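# Phone onto comic book, closed laptop onto stand

## Task

Place the phone so it lies flat with all of it resting on the comic book. Also set the closed laptop onto the laptop stand with its top side facing up and one of its long edges resting against the stand's lips. When finished, the robot must be in contact with neither object.

## Robot and tools

Robot: two arms, left_arm and right_arm, each ending in a two-finger gripper. Two head cameras, cam_head_left and cam_head_right, each 896x504 pixels. Loose objects may occasionally get nudged by an outside push. Anything that falls off the table, or is set down off it and left there, ruins the task.

Frame: everything uses the scene frame. Its origin sits at table-top height, halfway between the two arms' nominal bases. +z points up, +x points out over the table, and left_arm is on the +y side. Arm names do not match image left and right. The real bases are slightly offset from nominal; only a BASES line gives their calibrated spot. Reported hand positions and orientations can be wrong by a few cm, more at long reach. The fingers point along the gripper's +z axis and close along its y axis. end_effector_position is the point between the pads, about 1 cm short of the tips.

A row is always 14 numbers, each in [-1, 1], covering both arms even when one is idle: left_arm dx, dy, dz, rx, ry, rz, opening, then right_arm in the same order. dx, dy, dz are an offset along the scene axes, and 1.0 equals 0.6 m. rx, ry, rz form one rotation vector, 1.0 equals 180 degrees, and the hand turns about its own Hand target position. Every offset is measured from the arm's Hand target as it stood when the action or move began, not from the row before. So sending the same offset twice moves the hand twice. If dx, dy, dz together exceed 1.0 in length, they may be scaled back along their line. The opening is not an offset. It is an absolute setting: +1 means fully open (0.094 m) and -1 means closed. A 0 there is a real command, so to leave a gripper unchanged, resend its current opening, shown in Tool commands.

execute_actions(actions, cameras): actions is a list of up to 15 actions. Each action is a list of up to 15 rows, and each row runs for one step of 1/30 s. A short action repeats its last row until all 15 steps are used. An empty list just returns the current state and images. cameras picks which images come back: omitted, null or ["all"] gives all, [] gives none, and an unknown name makes the call invalid.

move(target, speed, blend, opening_speed, blocking, cameras): drives each gripper in a straight line toward a target. target is either one 14-number row or a list of up to 15 rows. Every row is an offset from the same starting Hand targets, and the whole list shares 10 s. speed is in m/s, from 0.002 to 4.3, default 0.25. Rotation is limited to twice that value in rad/s. You may give one speed, or one per target. blend, in m, rounds the corners between targets in a list. opening_speed is how fast an opening changes, in scale units per second, minimum 0.2. Use a value near that minimum on anything fragile. blocking=false returns after about 0.5 s while the move continues. Paths do not avoid obstacles or the other arm. Grippers trail their path, more at speed and when an arm is almost straight. Do not pass close to an arm's own base, because it can flip that arm's shoulder posture; go around it. Faster moves, and targets set further past a contact, hit and press harder. The result adds a move: line with the outcome: done means at rest within 10 mm and 2 degrees; off_target, moving, held or fault are other outcomes. limits=paced means the commanded pose was clipped; limits=held means steps were held back. done does not tell you whether the gripper is touching anything.

wait(seconds 0 to 10): lets time pass while each arm keeps its last command. A running move continues. stop(): brakes a running move, and needs some distance to do so. zoom_image(camera, region [x0,y0,x1,y1]): magnifies part of the latest image from a head camera, at most 504x504 px, with (0,0) at the top-left. finished_scene(scene): ends the scene for good, so call it only once the goal holds steadily. scene is the current scene's number.

Control behaviour: each step, the commanded orientation is clipped to within 40 degrees of the measured one. Hand target then shows the clipped command, and later offsets start from it. Friction and weight can leave a hand resting a centimetre or more away from its target, which does not mean it is touching something. Waiting does not close that gap. The next command, even all zeros, requests the target again; if the hand is still short, send the remaining distance. An arm stopped by an object keeps pushing until you move its target back past the gripper. Sending six pose zeros recommands its Hand target.

Gripping: grip_measured uses the same -1..1 scale and reads up to about 2.7 mm wide when empty. On a hard part under full squeeze it reads about 3 mm (0.064) under the part's width. The fingers reach full force about 0.05 below the reading at first contact (0.11 for small or round items), at roughly 50 to 64 N per pad. To release, command an opening well above grip_measured. grip_effort_nm is motor effort: negative means closing, and it is not the pad force.

Other readings: Joint velocities reads within noise when an arm is still. Joint torques include gravity, offsets and noise; torques 3 and 4 wrap at ±28 N m. Joint ranges (rad): waist ±2.880, shoulder 0 to 3.142, elbow 0 to 3.019 (straight at 2.964), wrist pitch -1.693 to 1.571, wrist yaw ±1.571, wrist roll ±2.094.

Avoid the following. Do not drop items, release parts that are still moving, slam, or shove hard. Avoid any contact or squeeze between the two arms, including one gripper closing on the other's fingers, because it can fail the task. The clearance check does not guard gripper against gripper. Motors heat up when carrying loads, held stretched out, or pushing against something. At 85 °C a MOTOR HOT line appears, and at 100 °C the arm goes limp and drops whatever it holds for 30 to 60 s or longer, sometimes with no warning. Any arm stop costs you, so keep loads short and arms relaxed.

Each tool is called after "Call:" as name([rows], argument=value, ...), one row to a line, values as JSON.

## Session

Call:
execute_actions(actions=[])

Scene clock: 0.00 s.
left_arm: end_effector_position=(+0.5762, +0.0326, +0.2203) grip_measured=+1.000 grip_effort_nm=n/a end_effector_quat_wxyz=(+0.373, -0.189, +0.872, +0.255) | right_arm: end_effector_position=(+0.2773, -0.6663, +0.2408) grip_measured=+1.000 grip_effort_nm=n/a end_effector_quat_wxyz=(+0.133, +0.606, +0.784, +0.005)
Joint positions: left_arm=[-0.632 1.766 1.516 -1.115 -0.923 -0.928 0.094] | right_arm=[-0.891 1.408 1.311 -1.216 -0.069 0.44 0.094]
Joint velocities: within noise
Joint torques (N m): no reading
Motor temperatures (°C): left_arm=[22 27 33 24 27 24 28] | right_arm=[26 36 35 25 24 25 27]
Heat: left arm: hottest elbow 33 °C; right arm: hottest shoulder 36 °C.
Hand target: left_arm +0.5823, +0.0284, +0.2385; +0.386, -0.198, +0.868, +0.242 | right_arm +0.2820, -0.6720, +0.2484; +0.142, +0.605, +0.783, +0.003
Tool commands: left_gripper/opening=+1.0 right_gripper/opening=+1.0

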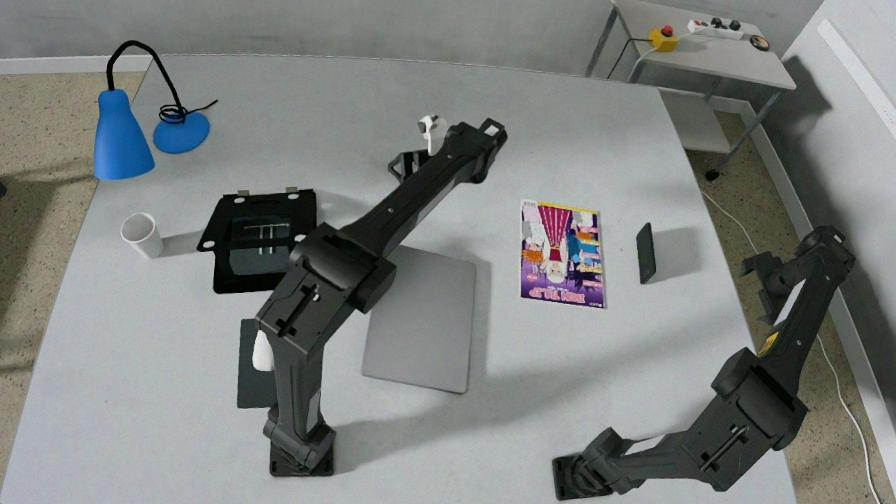

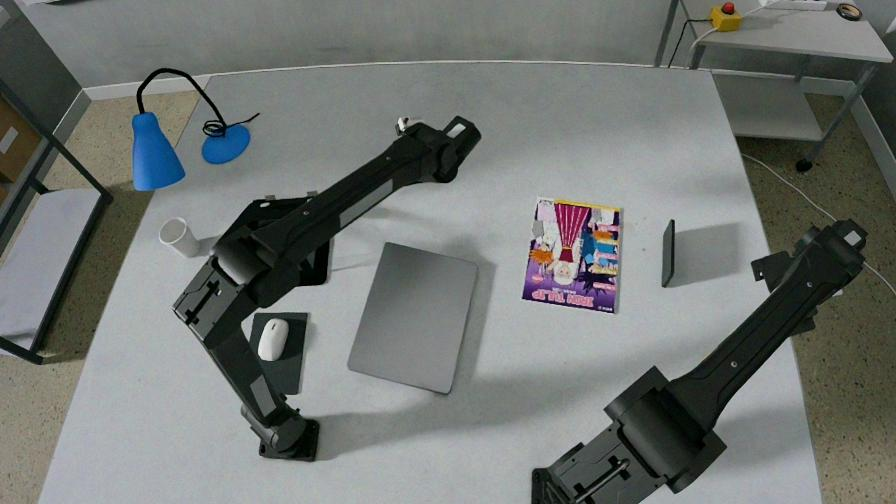

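Call:
zoom_image(camera="cam_head_left", region=[580, 180, 830, 320])

Call:
zoom_image(camera="cam_head_right", region=[500, 180, 750, 320])

Call:
zoom_image(camera="cam_head_left", region=[330, 230, 530, 410])

Call:
zoom_image(camera="cam_head_right", region=[330, 220, 530, 410])

Scaled by 2.016.

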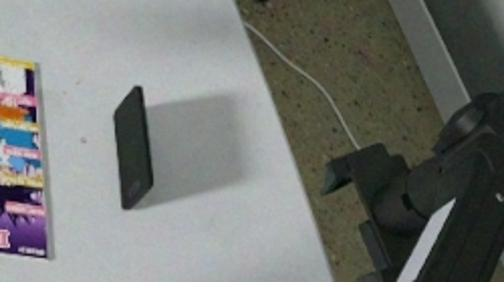

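Scaled by 2.016.

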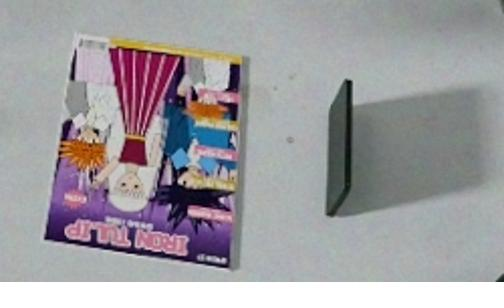

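Scaled by 2.520.

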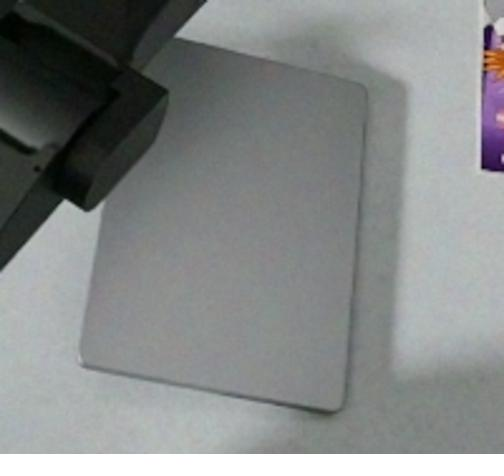

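Scaled by 2.520.

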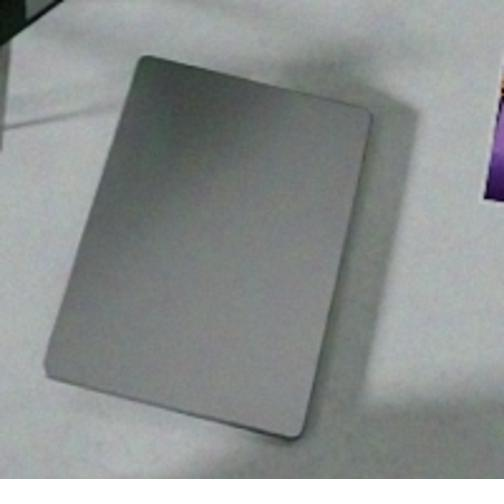

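Call:
move(target=[0,0,0,0,0,0,1,-0.07,0.387,-0.05,-0.229,-0.21,0.355,0.3], speed=0.3)

Scene clock: 21.23 s.
left_arm: end_effector_position=(+0.5762, +0.0326, +0.2203) grip_measured=+1.000 grip_effort_nm=0.022 end_effector_quat_wxyz=(+0.373, -0.189, +0.872, +0.255) | right_arm: end_effector_position=(+0.2402, -0.4433, +0.2220) grip_measured=+0.301 grip_effort_nm=-0.081 end_effector_quat_wxyz=(+0.533, +0.010, +0.846, +0.002)
Joint positions: left_arm=[-0.632 1.766 1.516 -1.115 -0.923 -0.928 0.094] | right_arm=[-0.864 0.556 0.428 -0.499 -0.746 -0.44 0.061]
Joint velocities: within noise
Joint torques (N m): left_arm=[-1.49 -19.31 12.67 0.84 -0.55 0] | right_arm=[1.08 -2.14 8.7 1.91 -0.31 0.04]
Motor temperatures (°C): left_arm=[22 30 35 24 28 24 28] | right_arm=[26 37 41 25 24 25 26]
Heat: left arm: hottest elbow 35 °C; right arm: hottest elbow 41 °C.
Hand target: left_arm +0.5823, +0.0284, +0.2385; +0.386, -0.198, +0.868, +0.242 | right_arm +0.2400, -0.4398, +0.2184; +0.537, +0.002, +0.844, -0.001
Off the commanded pose: left_arm 0.020 m, 2 deg | right_arm 0.005 m, 1 deg.
move: off_target (left_arm)

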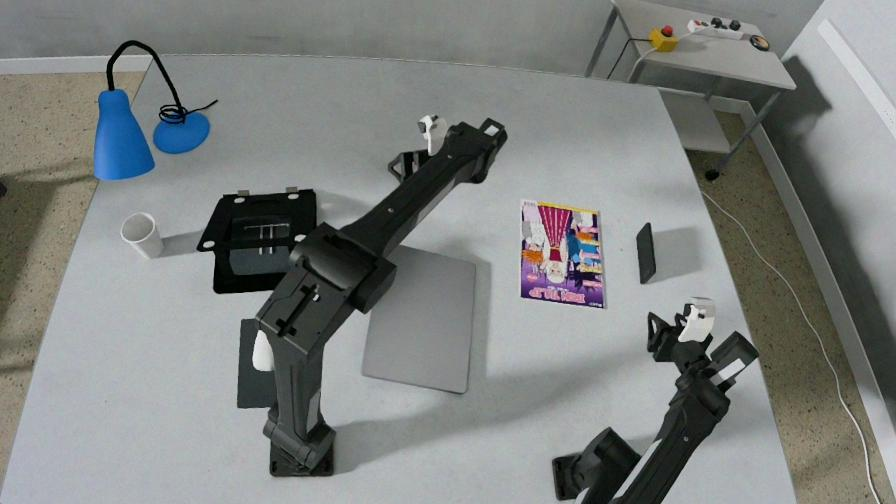

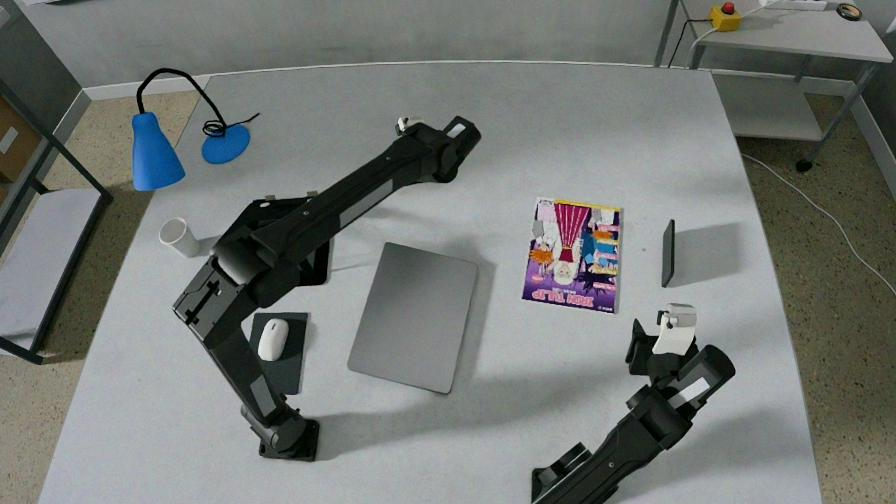

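Call:
move([
  [0,0,0,0,0,0,1,0.06,0.01,-0.25,0,0,0,0.3],
  [0,0,0,0,0,0,1,0.17,0.015,-0.26,0,0,0,0.3],
], speed=0.2)

Call:
zoom_image(camera="cam_head_left", region=[580, 200, 760, 350])

Call:
zoom_image(camera="cam_head_right", region=[580, 200, 760, 350])

Scene clock: 29.83 s.
left_arm: end_effector_position=(+0.5762, +0.0326, +0.2203) grip_measured=+1.000 grip_effort_nm=0.022 end_effector_quat_wxyz=(+0.373, -0.189, +0.872, +0.255) | right_arm: end_effector_position=(+0.3251, -0.4265, +0.0534) grip_measured=+0.301 grip_effort_nm=-0.081 end_effector_quat_wxyz=(+0.524, +0.007, +0.851, +0.002)
Joint positions: left_arm=[-0.632 1.766 1.516 -1.115 -0.923 -0.928 0.094] | right_arm=[-0.529 1.358 0.218 0.614 -0.459 -0.24 0.061]
Joint velocities: within noise
Joint torques (N m): left_arm=[-1.55 -19.02 12.83 0.68 -0.57 0.01] | right_arm=[1.38 -6.07 7.58 2.1 -0.07 0.21]
Motor temperatures (°C): left_arm=[22 30 36 24 28 24 28] | right_arm=[26 37 41 25 24 25 26]
Heat: left arm: hottest elbow 36 °C; right arm: hottest elbow 41 °C.
Hand target: left_arm +0.5823, +0.0284, +0.2385; +0.386, -0.198, +0.868, +0.242 | right_arm +0.3420, -0.4308, +0.0624; +0.537, +0.001, +0.844, -0.001
Off the commanded pose: left_arm 0.020 m, 2 deg | right_arm 0.020 m, 2 deg.
move: off_target (left_arm, right_arm)

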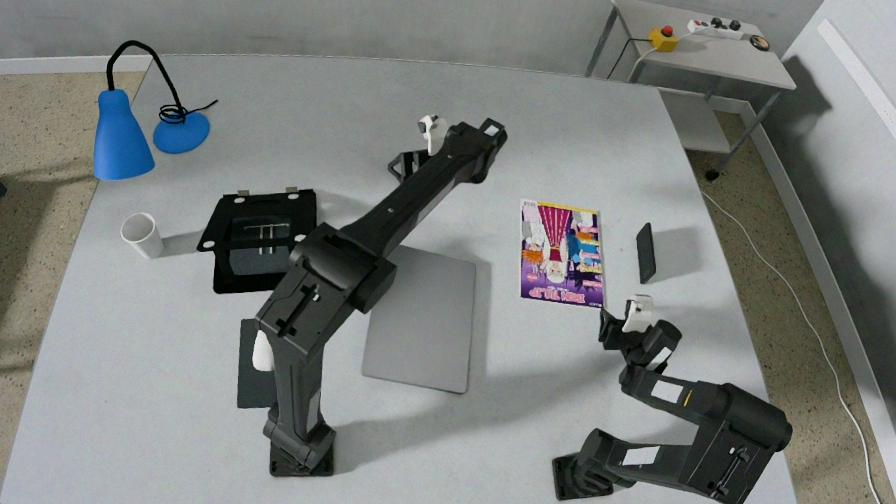

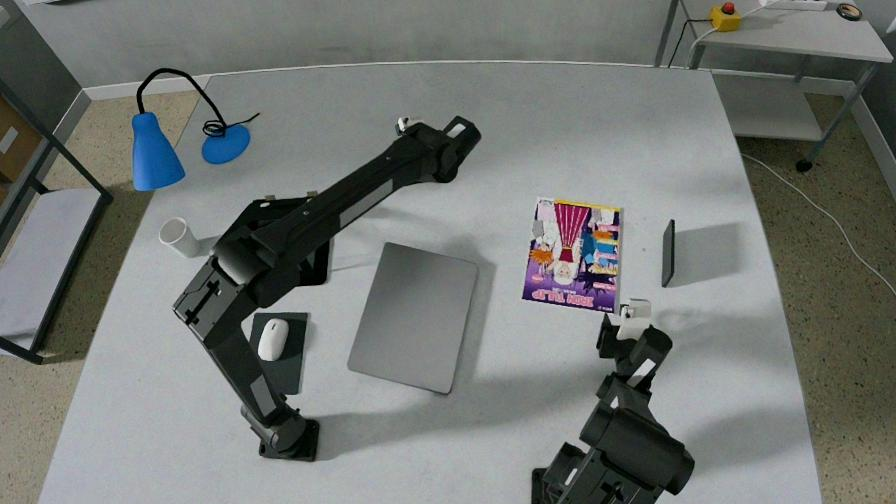

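Scaled by 2.800.

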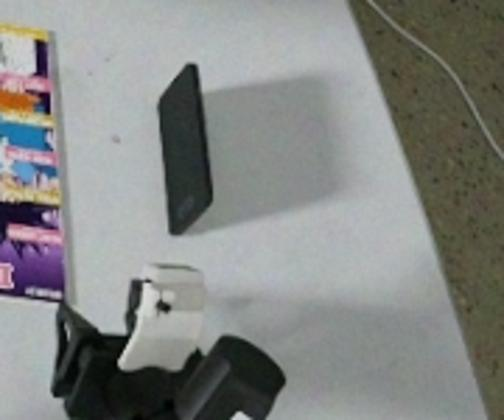

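Scaled by 2.800.

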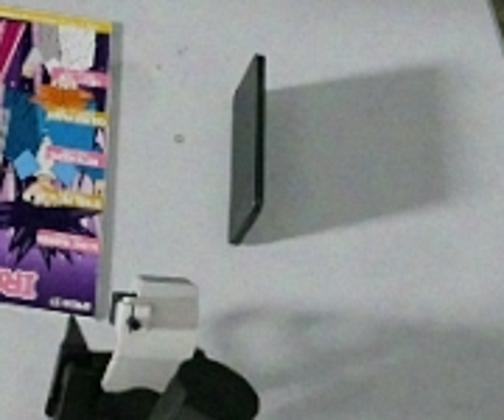

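Call:
move(target=[0,0,0,0,0,0,1,0.0,-0.11,0.0,0,0,0,0.3], speed=0.15)

Call:
zoom_image(camera="cam_head_left", region=[580, 200, 760, 350])

Call:
zoom_image(camera="cam_head_right", region=[580, 200, 760, 350])

Scene clock: 34.83 s.
left_arm: end_effector_position=(+0.5762, +0.0326, +0.2203) grip_measured=+1.000 grip_effort_nm=0.027 end_effector_quat_wxyz=(+0.373, -0.189, +0.872, +0.255) | right_arm: end_effector_position=(+0.3318, -0.4839, +0.0591) grip_measured=+0.301 grip_effort_nm=-0.081 end_effector_quat_wxyz=(+0.535, +0.003, +0.845, +0.005)
Joint positions: left_arm=[-0.632 1.766 1.516 -1.115 -0.923 -0.928 0.094] | right_arm=[-0.711 1.438 0.323 0.556 -0.631 -0.342 0.061]
Joint velocities: within noise
Joint torques (N m): left_arm=[-1.67 -19.78 12.89 0.87 -0.59 -0.01] | right_arm=[-0.09 -7.59 7.94 1.05 -0.26 0.1]
Motor temperatures (°C): left_arm=[22 31 37 24 28 24 28] | right_arm=[26 37 41 25 24 25 26]
Heat: left arm: hottest elbow 37 °C; right arm: hottest elbow 41 °C.
Hand target: left_arm +0.5823, +0.0284, +0.2385; +0.386, -0.198, +0.868, +0.242 | right_arm +0.3420, -0.4968, +0.0624; +0.537, +0.001, +0.844, -0.001
Off the commanded pose: left_arm 0.020 m, 2 deg | right_arm 0.017 m, 1 deg.
move: off_target (left_arm, right_arm)

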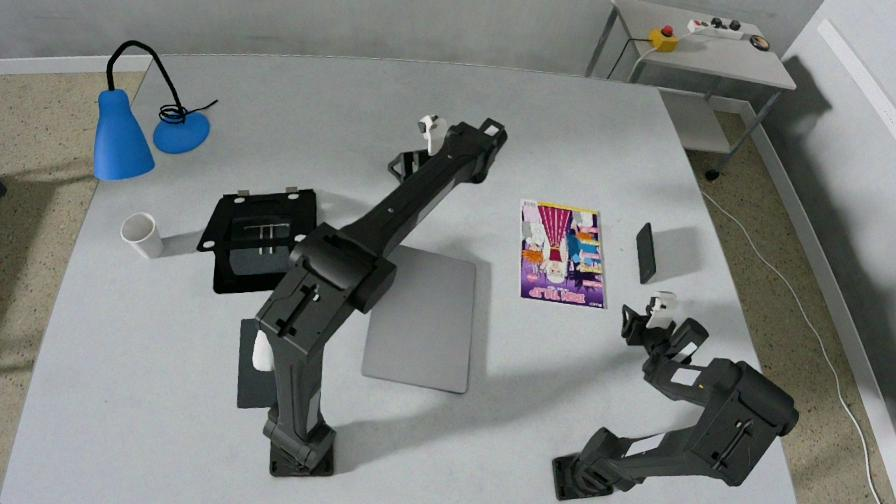

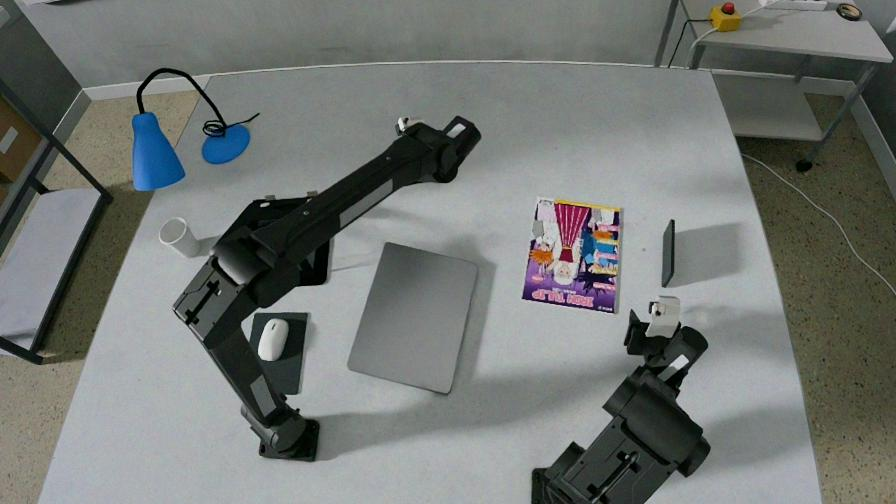

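Scaled by 2.800.

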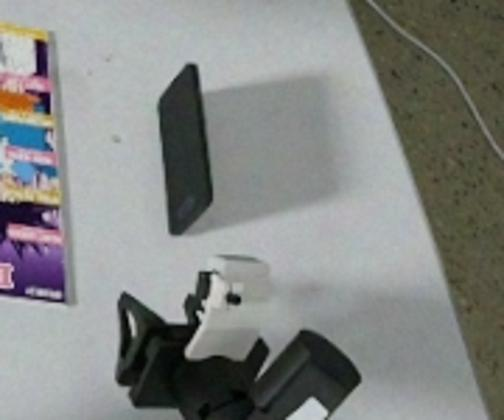

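Scaled by 2.800.

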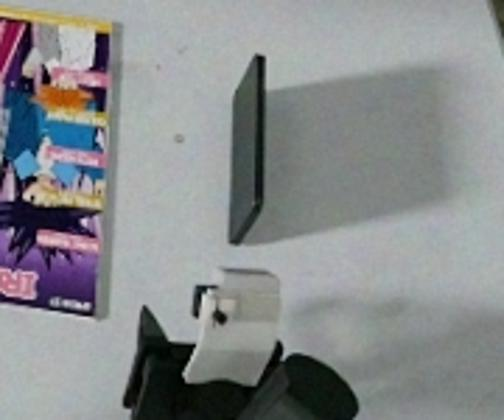

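Call:
move([
  [0,0,0,0,0,0,1,0.08,-0.035,0.0,0,0,0,0.3],
  [0,0,0,0,0,0,1,0.172,-0.04,0.0,0,0,0,0.3],
], speed=0.12)

Call:
zoom_image(camera="cam_head_left", region=[580, 200, 760, 350])

Call:
zoom_image(camera="cam_head_right", region=[580, 200, 760, 350])

Scene clock: 39.87 s.
left_arm: end_effector_position=(+0.5762, +0.0326, +0.2203) grip_measured=+1.000 grip_effort_nm=0.027 end_effector_quat_wxyz=(+0.373, -0.189, +0.872, +0.255) | right_arm: end_effector_position=(+0.4279, -0.5166, +0.0609) grip_measured=+0.301 grip_effort_nm=-0.076 end_effector_quat_wxyz=(+0.535, +0.004, +0.845, -0.004)
Joint positions: left_arm=[-0.632 1.766 1.516 -1.115 -0.923 -0.928 0.094] | right_arm=[-0.602 1.634 0.574 0.543 -0.523 -0.279 0.061]
Joint velocities: within noise
Joint torques (N m): left_arm=[-1.49 -19.31 12.96 0.7 -0.6 0.03] | right_arm=[1.44 -12.1 8.85 1.11 -0.09 0.23]
Motor temperatures (°C): left_arm=[22 31 37 24 28 24 27] | right_arm=[26 37 41 25 24 25 26]
Heat: left arm: hottest elbow 37 °C; right arm: hottest elbow 41 °C.
Hand target: left_arm +0.5823, +0.0284, +0.2385; +0.386, -0.198, +0.868, +0.242 | right_arm +0.4452, -0.5208, +0.0624; +0.537, +0.001, +0.844, -0.001
Off the commanded pose: left_arm 0.020 m, 2 deg | right_arm 0.018 m, 1 deg.
move: off_target (left_arm, right_arm)

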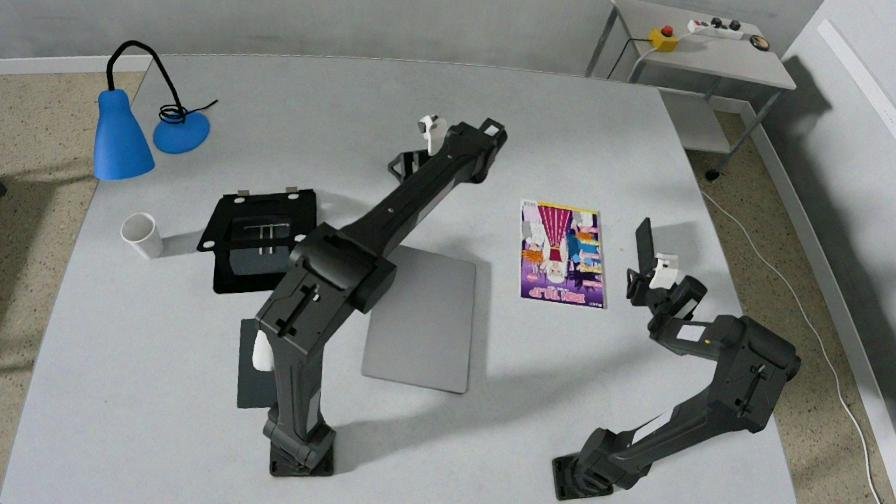

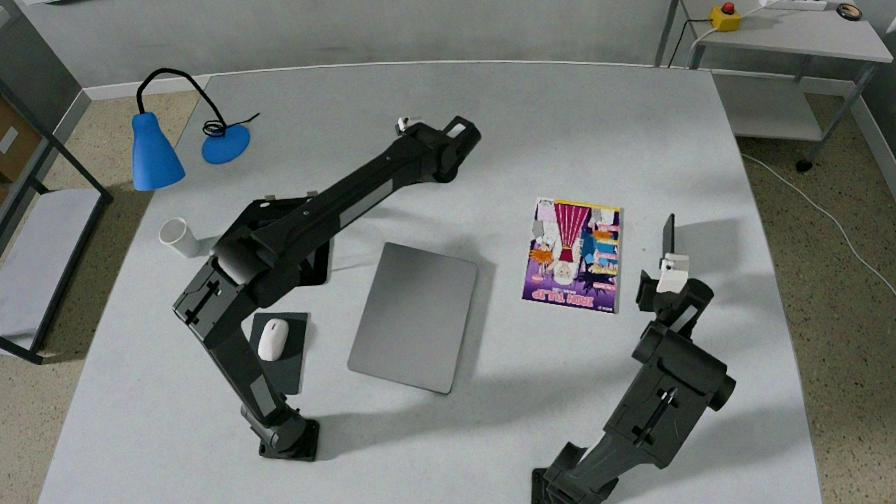

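Scaled by 2.800.

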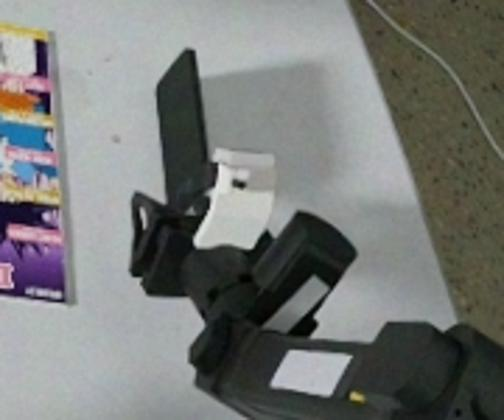

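Scaled by 2.800.

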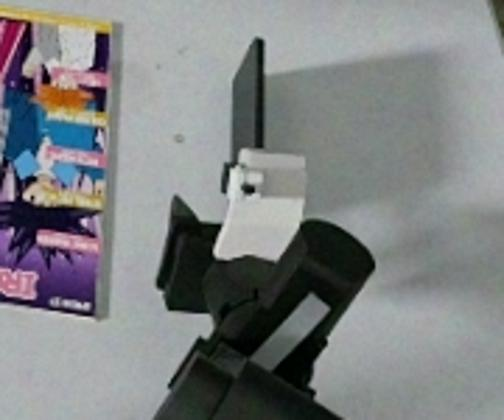

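Call:
move(target=[0,0,0,0,0,0,1,0,0,0.0,0,0,0,-1], opening_speed=0.4)

Call:
zoom_image(camera="cam_head_left", region=[580, 200, 760, 350])

Call:
zoom_image(camera="cam_head_right", region=[580, 200, 760, 350])

Scene clock: 46.60 s.
left_arm: end_effector_position=(+0.5762, +0.0326, +0.2203) grip_measured=+1.000 grip_effort_nm=0.022 end_effector_quat_wxyz=(+0.373, -0.189, +0.872, +0.255) | right_arm: end_effector_position=(+0.4279, -0.5166, +0.0606) grip_measured=-0.990 grip_effort_nm=-0.466 end_effector_quat_wxyz=(+0.535, +0.004, +0.845, -0.004)
Joint positions: left_arm=[-0.632 1.766 1.516 -1.115 -0.923 -0.928 0.094] | right_arm=[-0.602 1.634 0.574 0.543 -0.522 -0.279 0]
Joint velocities: within noise
Joint torques (N m): left_arm=[-1.73 -19.78 12.86 0.72 -0.55 0] | right_arm=[1.38 -11.52 8.83 1.1 -0.08 0.22]
Motor temperatures (°C): left_arm=[22 31 37 24 28 24 27] | right_arm=[26 37 41 25 24 25 26]
Heat: left arm: hottest elbow 37 °C; right arm: hottest elbow 41 °C.
Hand target: left_arm +0.5823, +0.0284, +0.2385; +0.386, -0.198, +0.868, +0.242 | right_arm +0.4452, -0.5208, +0.0624; +0.537, +0.001, +0.844, -0.001
Off the commanded pose: left_arm 0.020 m, 2 deg | right_arm 0.018 m, 1 deg.
move: off_target (left_arm, right_arm)

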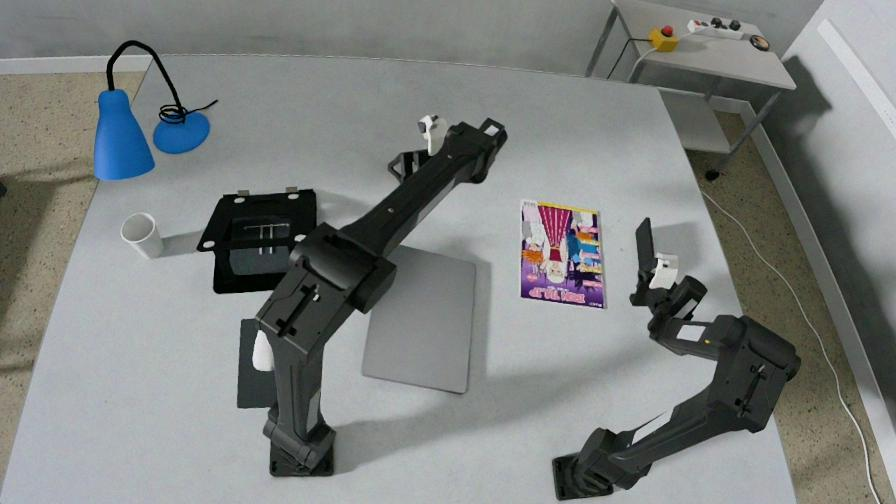

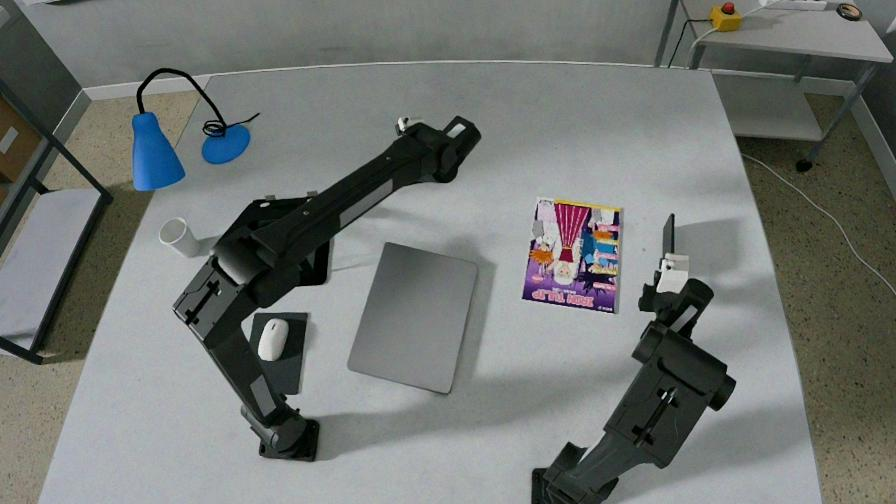

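Scaled by 2.800.

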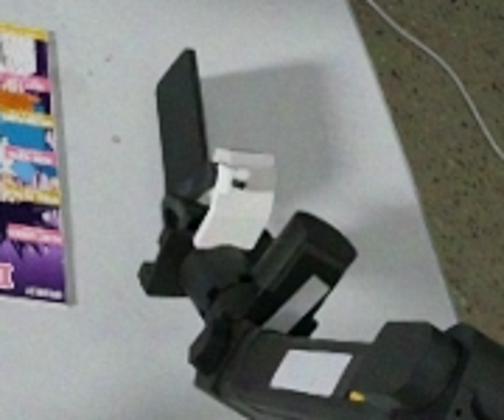

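Scaled by 2.800.

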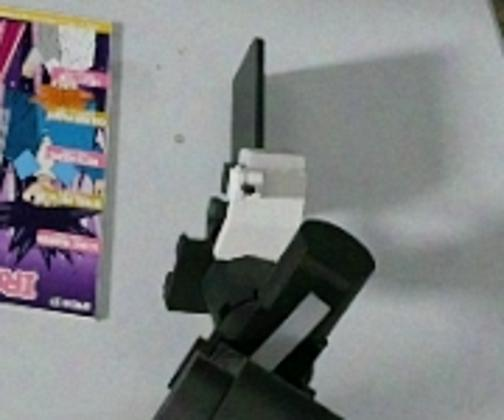

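Call:
move([
  [0,0,0,0,0,0,1,-0.06,0,0.0,0,0,0,-1],
  [0,0,0,0,0,0,1,-0.07,-0.015,0.0,0,0,0,0.2],
  [0,0,0,0,0,0,1,0.06,-0.015,0.0,0,0,0,0.2],
], speed=0.12)

Call:
zoom_image(camera="cam_head_left", region=[580, 200, 760, 350])

Call:
zoom_image(camera="cam_head_right", region=[580, 200, 760, 350])

Scene clock: 53.40 s.
left_arm: end_effector_position=(+0.5762, +0.0326, +0.2203) grip_measured=+1.000 grip_effort_nm=0.022 end_effector_quat_wxyz=(+0.373, -0.189, +0.872, +0.255) | right_arm: end_effector_position=(+0.4634, -0.5260, +0.0617) grip_measured=+0.199 grip_effort_nm=0.061 end_effector_quat_wxyz=(+0.535, +0.003, +0.845, -0.004)
Joint positions: left_arm=[-0.632 1.766 1.516 -1.115 -0.923 -0.928 0.094] | right_arm=[-0.572 1.696 0.671 0.517 -0.497 -0.263 0.056]
Joint velocities: within noise
Joint torques (N m): left_arm=[-1.38 -19.6 12.97 0.79 -0.53 -0.02] | right_arm=[1.32 -12.75 9.2 1.02 -0.05 0.2]
Motor temperatures (°C): left_arm=[22 31 38 24 28 24 27] | right_arm=[26 37 41 25 24 25 26]
Heat: left arm: hottest elbow 38 °C; right arm: hottest elbow 41 °C.
Hand target: left_arm +0.5823, +0.0284, +0.2385; +0.386, -0.198, +0.868, +0.242 | right_arm +0.4811, -0.5299, +0.0623; +0.537, +0.002, +0.844, -0.001
Off the commanded pose: left_arm 0.020 m, 2 deg | right_arm 0.018 m, 0 deg.
move: off_target (left_arm, right_arm)

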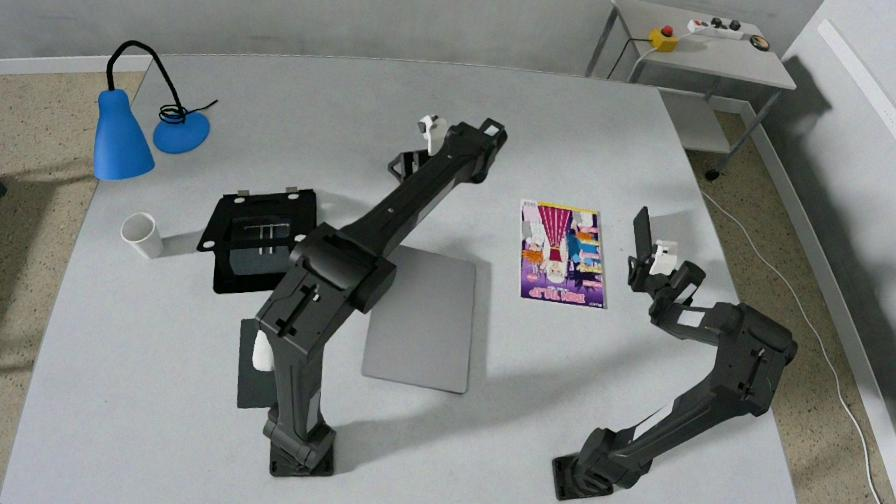

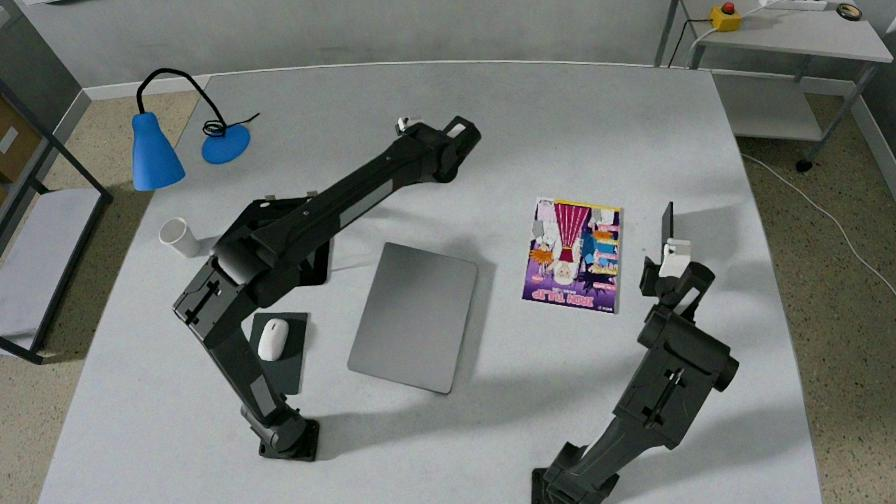

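Scaled by 2.800.

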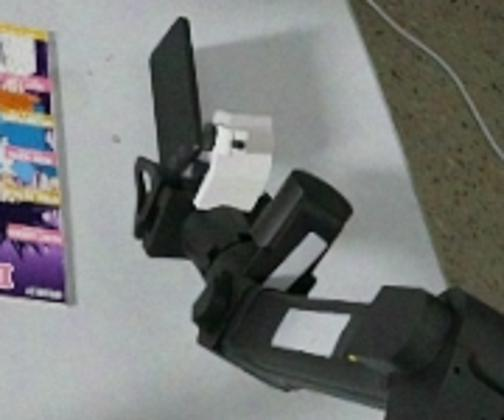

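Scaled by 2.800.

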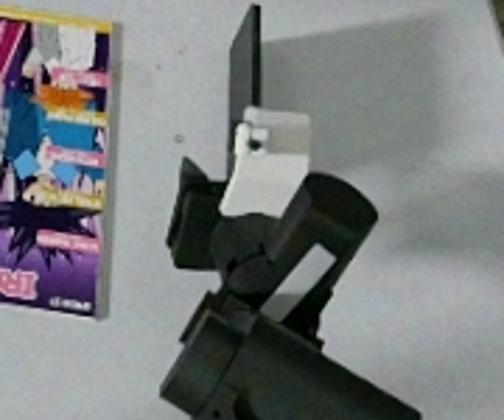

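Call:
move(target=[0,0,0,0,0,0,1,0,0,0.0,0,0,0,-1], opening_speed=0.4)

Call:
zoom_image(camera="cam_head_left", region=[620, 200, 710, 290])

Call:
zoom_image(camera="cam_head_right", region=[630, 200, 720, 300])

Scene clock: 63.90 s.
left_arm: end_effector_position=(+0.5762, +0.0326, +0.2203) grip_measured=+1.000 grip_effort_nm=0.022 end_effector_quat_wxyz=(+0.373, -0.189, +0.872, +0.255) | right_arm: end_effector_position=(+0.4634, -0.5262, +0.0614) grip_measured=-0.990 grip_effort_nm=-0.457 end_effector_quat_wxyz=(+0.535, +0.004, +0.845, -0.004)
Joint positions: left_arm=[-0.632 1.766 1.516 -1.115 -0.923 -0.928 0.094] | right_arm=[-0.572 1.697 0.671 0.517 -0.496 -0.262 0]
Joint velocities: within noise
Joint torques (N m): left_arm=[-1.55 -18.84 12.9 0.69 -0.56 -0.02] | right_arm=[1.38 -12.92 9.22 1.11 -0.09 0.22]
Motor temperatures (°C): left_arm=[22 32 38 24 28 24 27] | right_arm=[26 37 42 25 24 25 26]
Heat: left arm: hottest elbow 38 °C; right arm: hottest elbow 42 °C.
Hand target: left_arm +0.5823, +0.0284, +0.2385; +0.386, -0.198, +0.868, +0.242 | right_arm +0.4812, -0.5300, +0.0625; +0.537, +0.002, +0.844, -0.001
Off the commanded pose: left_arm 0.020 m, 2 deg | right_arm 0.018 m, 1 deg.
move: off_target (left_arm, right_arm)

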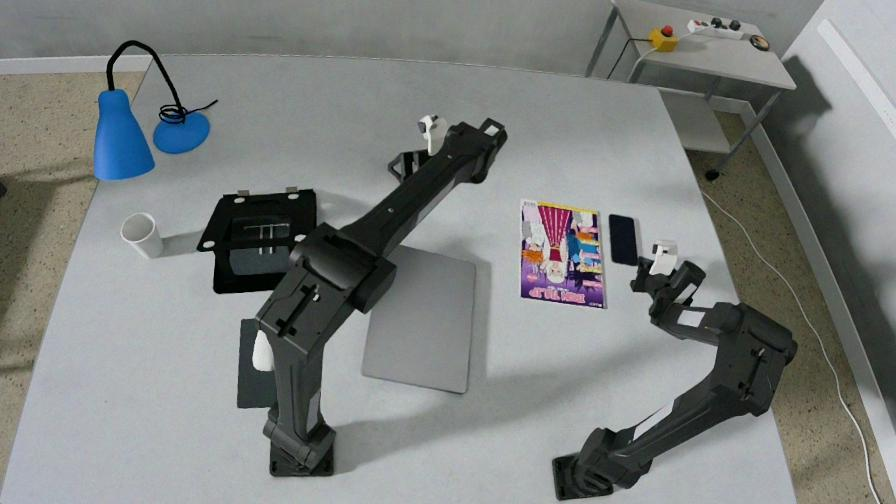

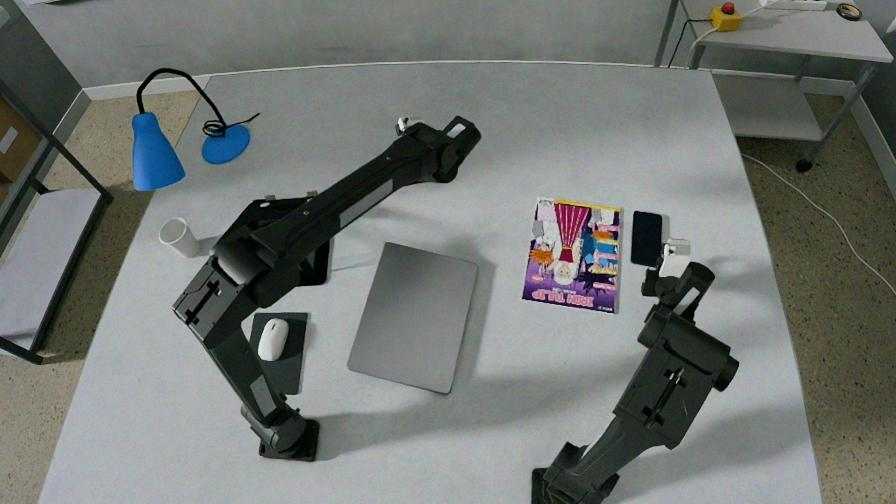

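Scaled by 5.600.

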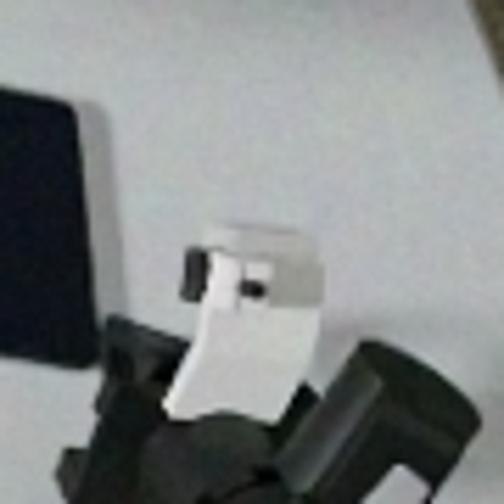

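Scaled by 5.040.

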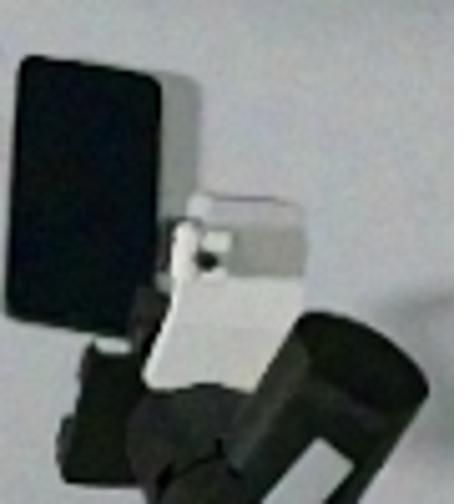

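Call:
move(target=[0,0,0,0,0,0,1,-0.15,0,0.0,0,0,0,-1], speed=0.15)

Call:
zoom_image(camera="cam_head_left", region=[500, 180, 700, 320])

Call:
zoom_image(camera="cam_head_right", region=[510, 180, 710, 320])

Scene clock: 70.27 s.
left_arm: end_effector_position=(+0.5762, +0.0326, +0.2203) grip_measured=+1.000 grip_effort_nm=0.022 end_effector_quat_wxyz=(+0.373, -0.189, +0.872, +0.255) | right_arm: end_effector_position=(+0.3972, -0.5280, +0.0603) grip_measured=-0.991 grip_effort_nm=-0.496 end_effector_quat_wxyz=(+0.535, +0.001, +0.845, +0.005)
Joint positions: left_arm=[-0.632 1.766 1.516 -1.115 -0.923 -0.928 0.094] | right_arm=[-0.686 1.601 0.534 0.517 -0.612 -0.327 0]
Joint velocities: within noise
Joint torques (N m): left_arm=[-2.2 -19.02 12.93 0.53 -0.55 -0.03] | right_arm=[-0.38 -14.1 4.57 1.59 -0.25 0.04]
Motor temperatures (°C): left_arm=[22 32 39 24 28 24 27] | right_arm=[26 37 42 25 24 25 26]
Heat: left arm: hottest elbow 39 °C; right arm: hottest elbow 42 °C.
Hand target: left_arm +0.5823, +0.0284, +0.2385; +0.386, -0.198, +0.868, +0.242 | right_arm +0.3912, -0.5299, +0.0624; +0.537, +0.001, +0.844, -0.001
Off the commanded pose: left_arm 0.020 m, 2 deg | right_arm 0.007 m, 1 deg.
move: off_target (left_arm)

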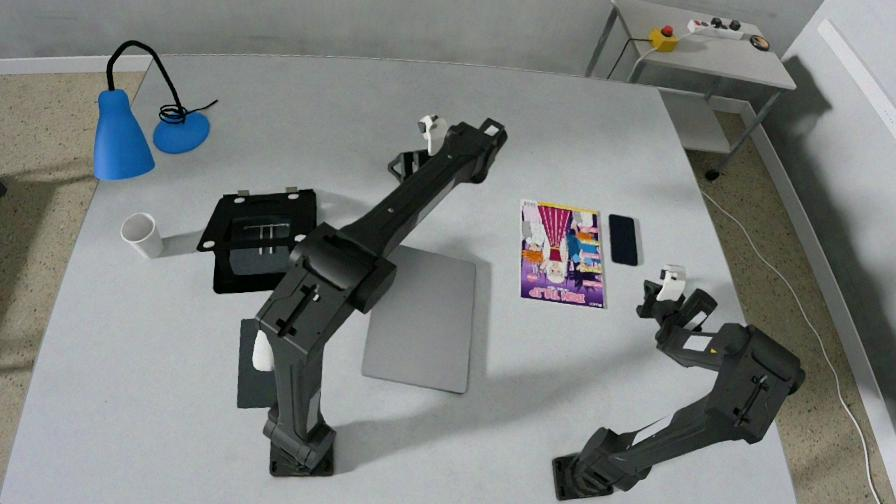

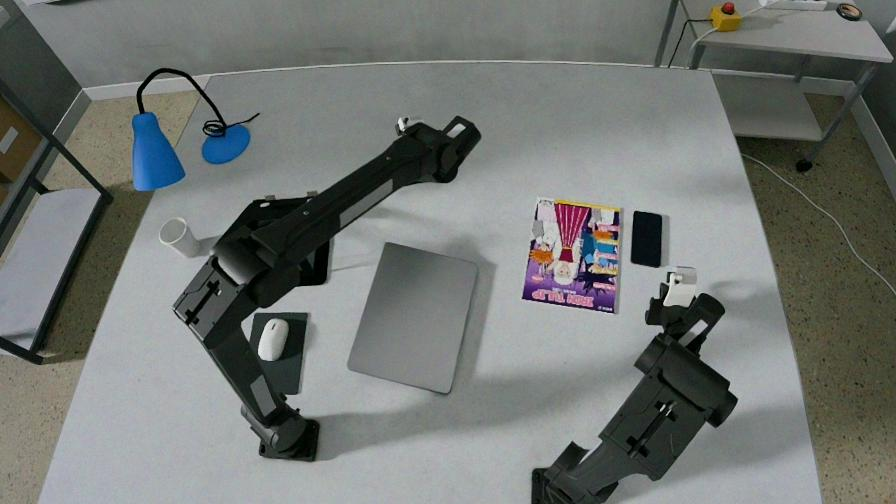

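Scaled by 2.520.

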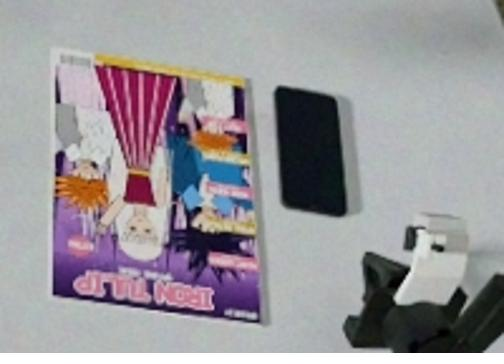

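Scaled by 2.520.

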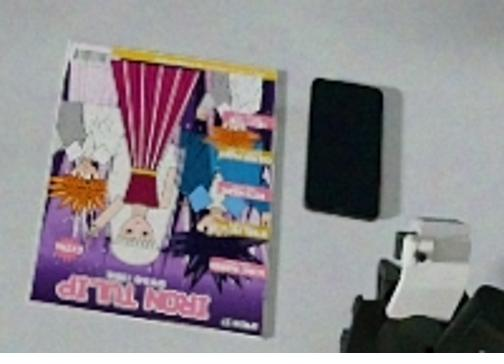

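Call:
move([
  [0,0,0,0,0,0,1,0.0,0.02,0.15,0,0.15,0,-0.2],
  [0,0,0,0,0,0,1,0.2,0.03,0.15,0,0.361,0,0.9],
], speed=0.25)

Call:
zoom_image(camera="cam_head_left", region=[500, 160, 700, 320])

Call:
zoom_image(camera="cam_head_right", region=[510, 160, 710, 320])

Scene clock: 79.90 s.
left_arm: end_effector_position=(+0.5762, +0.0326, +0.2203) grip_measured=+1.000 grip_effort_nm=0.022 end_effector_quat_wxyz=(+0.373, -0.189, +0.872, +0.255) | right_arm: end_effector_position=(+0.4931, -0.5096, +0.1493) grip_measured=+0.898 grip_effort_nm=0.066 end_effector_quat_wxyz=(-0.006, +0.001, +1.000, +0.002)
Joint positions: left_arm=[-0.632 1.766 1.516 -1.115 -0.923 -0.928 0.094] | right_arm=[-0.371 1.843 1.627 -1.367 0.001 -0.363 0.089]
Joint velocities: within noise
Joint torques (N m): left_arm=[-1.32 -19.72 12.78 0.61 -0.56 0] | right_arm=[0.97 -18.96 12.74 -0.25 0.08 0.21]
Motor temperatures (°C): left_arm=[22 32 39 24 28 24 27] | right_arm=[26 37 42 25 24 25 26]
Heat: left arm: hottest elbow 39 °C; right arm: hottest elbow 42 °C.
Hand target: left_arm +0.5823, +0.0284, +0.2385; +0.386, -0.198, +0.868, +0.242 | right_arm +0.5112, -0.5118, +0.1523; +0.000, +0.001, +1.000, -0.001
Off the commanded pose: left_arm 0.020 m, 2 deg | right_arm 0.019 m, 1 deg.
move: off_target (left_arm, right_arm); target 2's new opening was sent with right_arm's hand 0.018 m and 1 deg from that target

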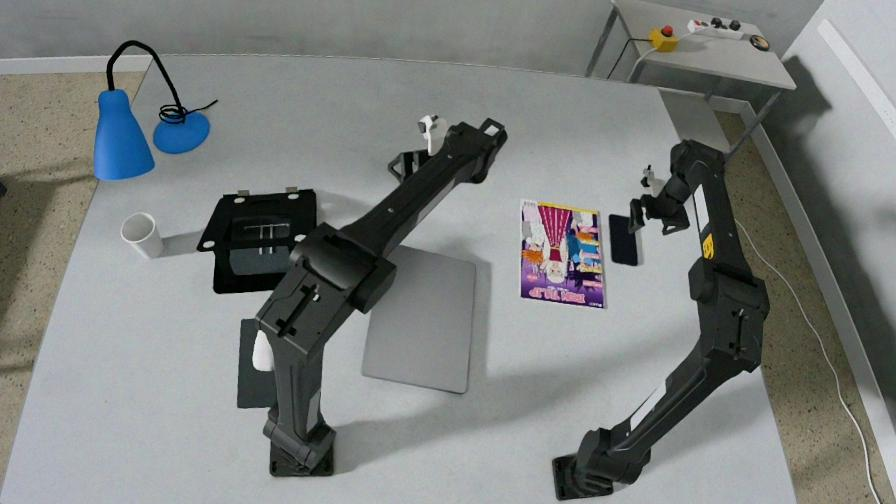

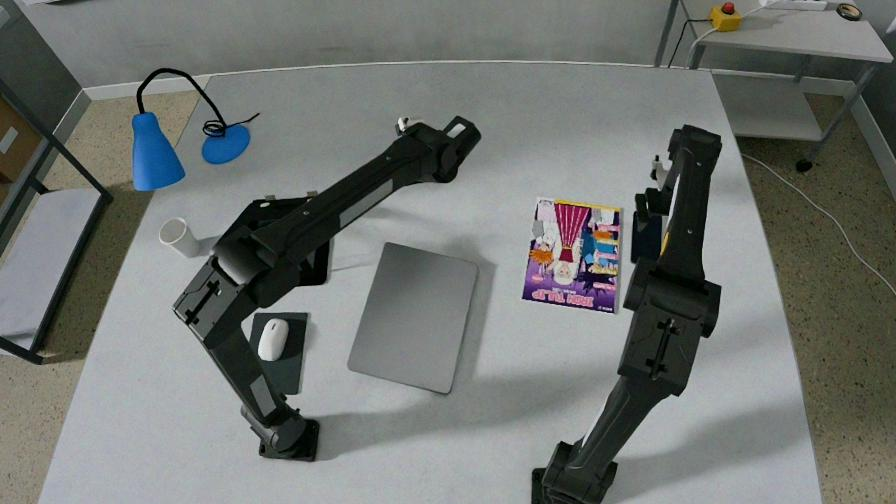

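Scaled by 2.520.

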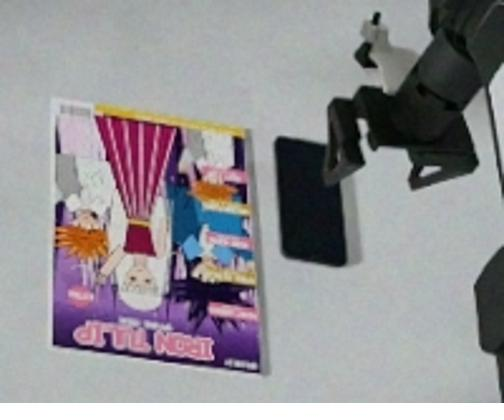

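Scaled by 2.520.

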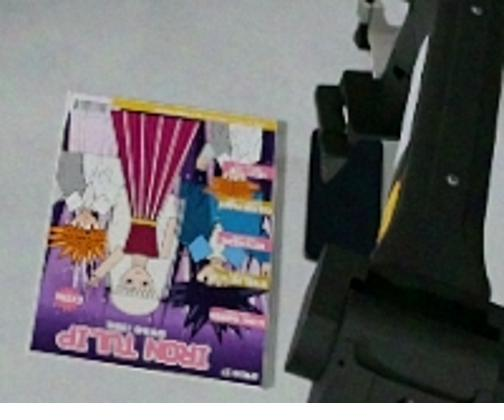

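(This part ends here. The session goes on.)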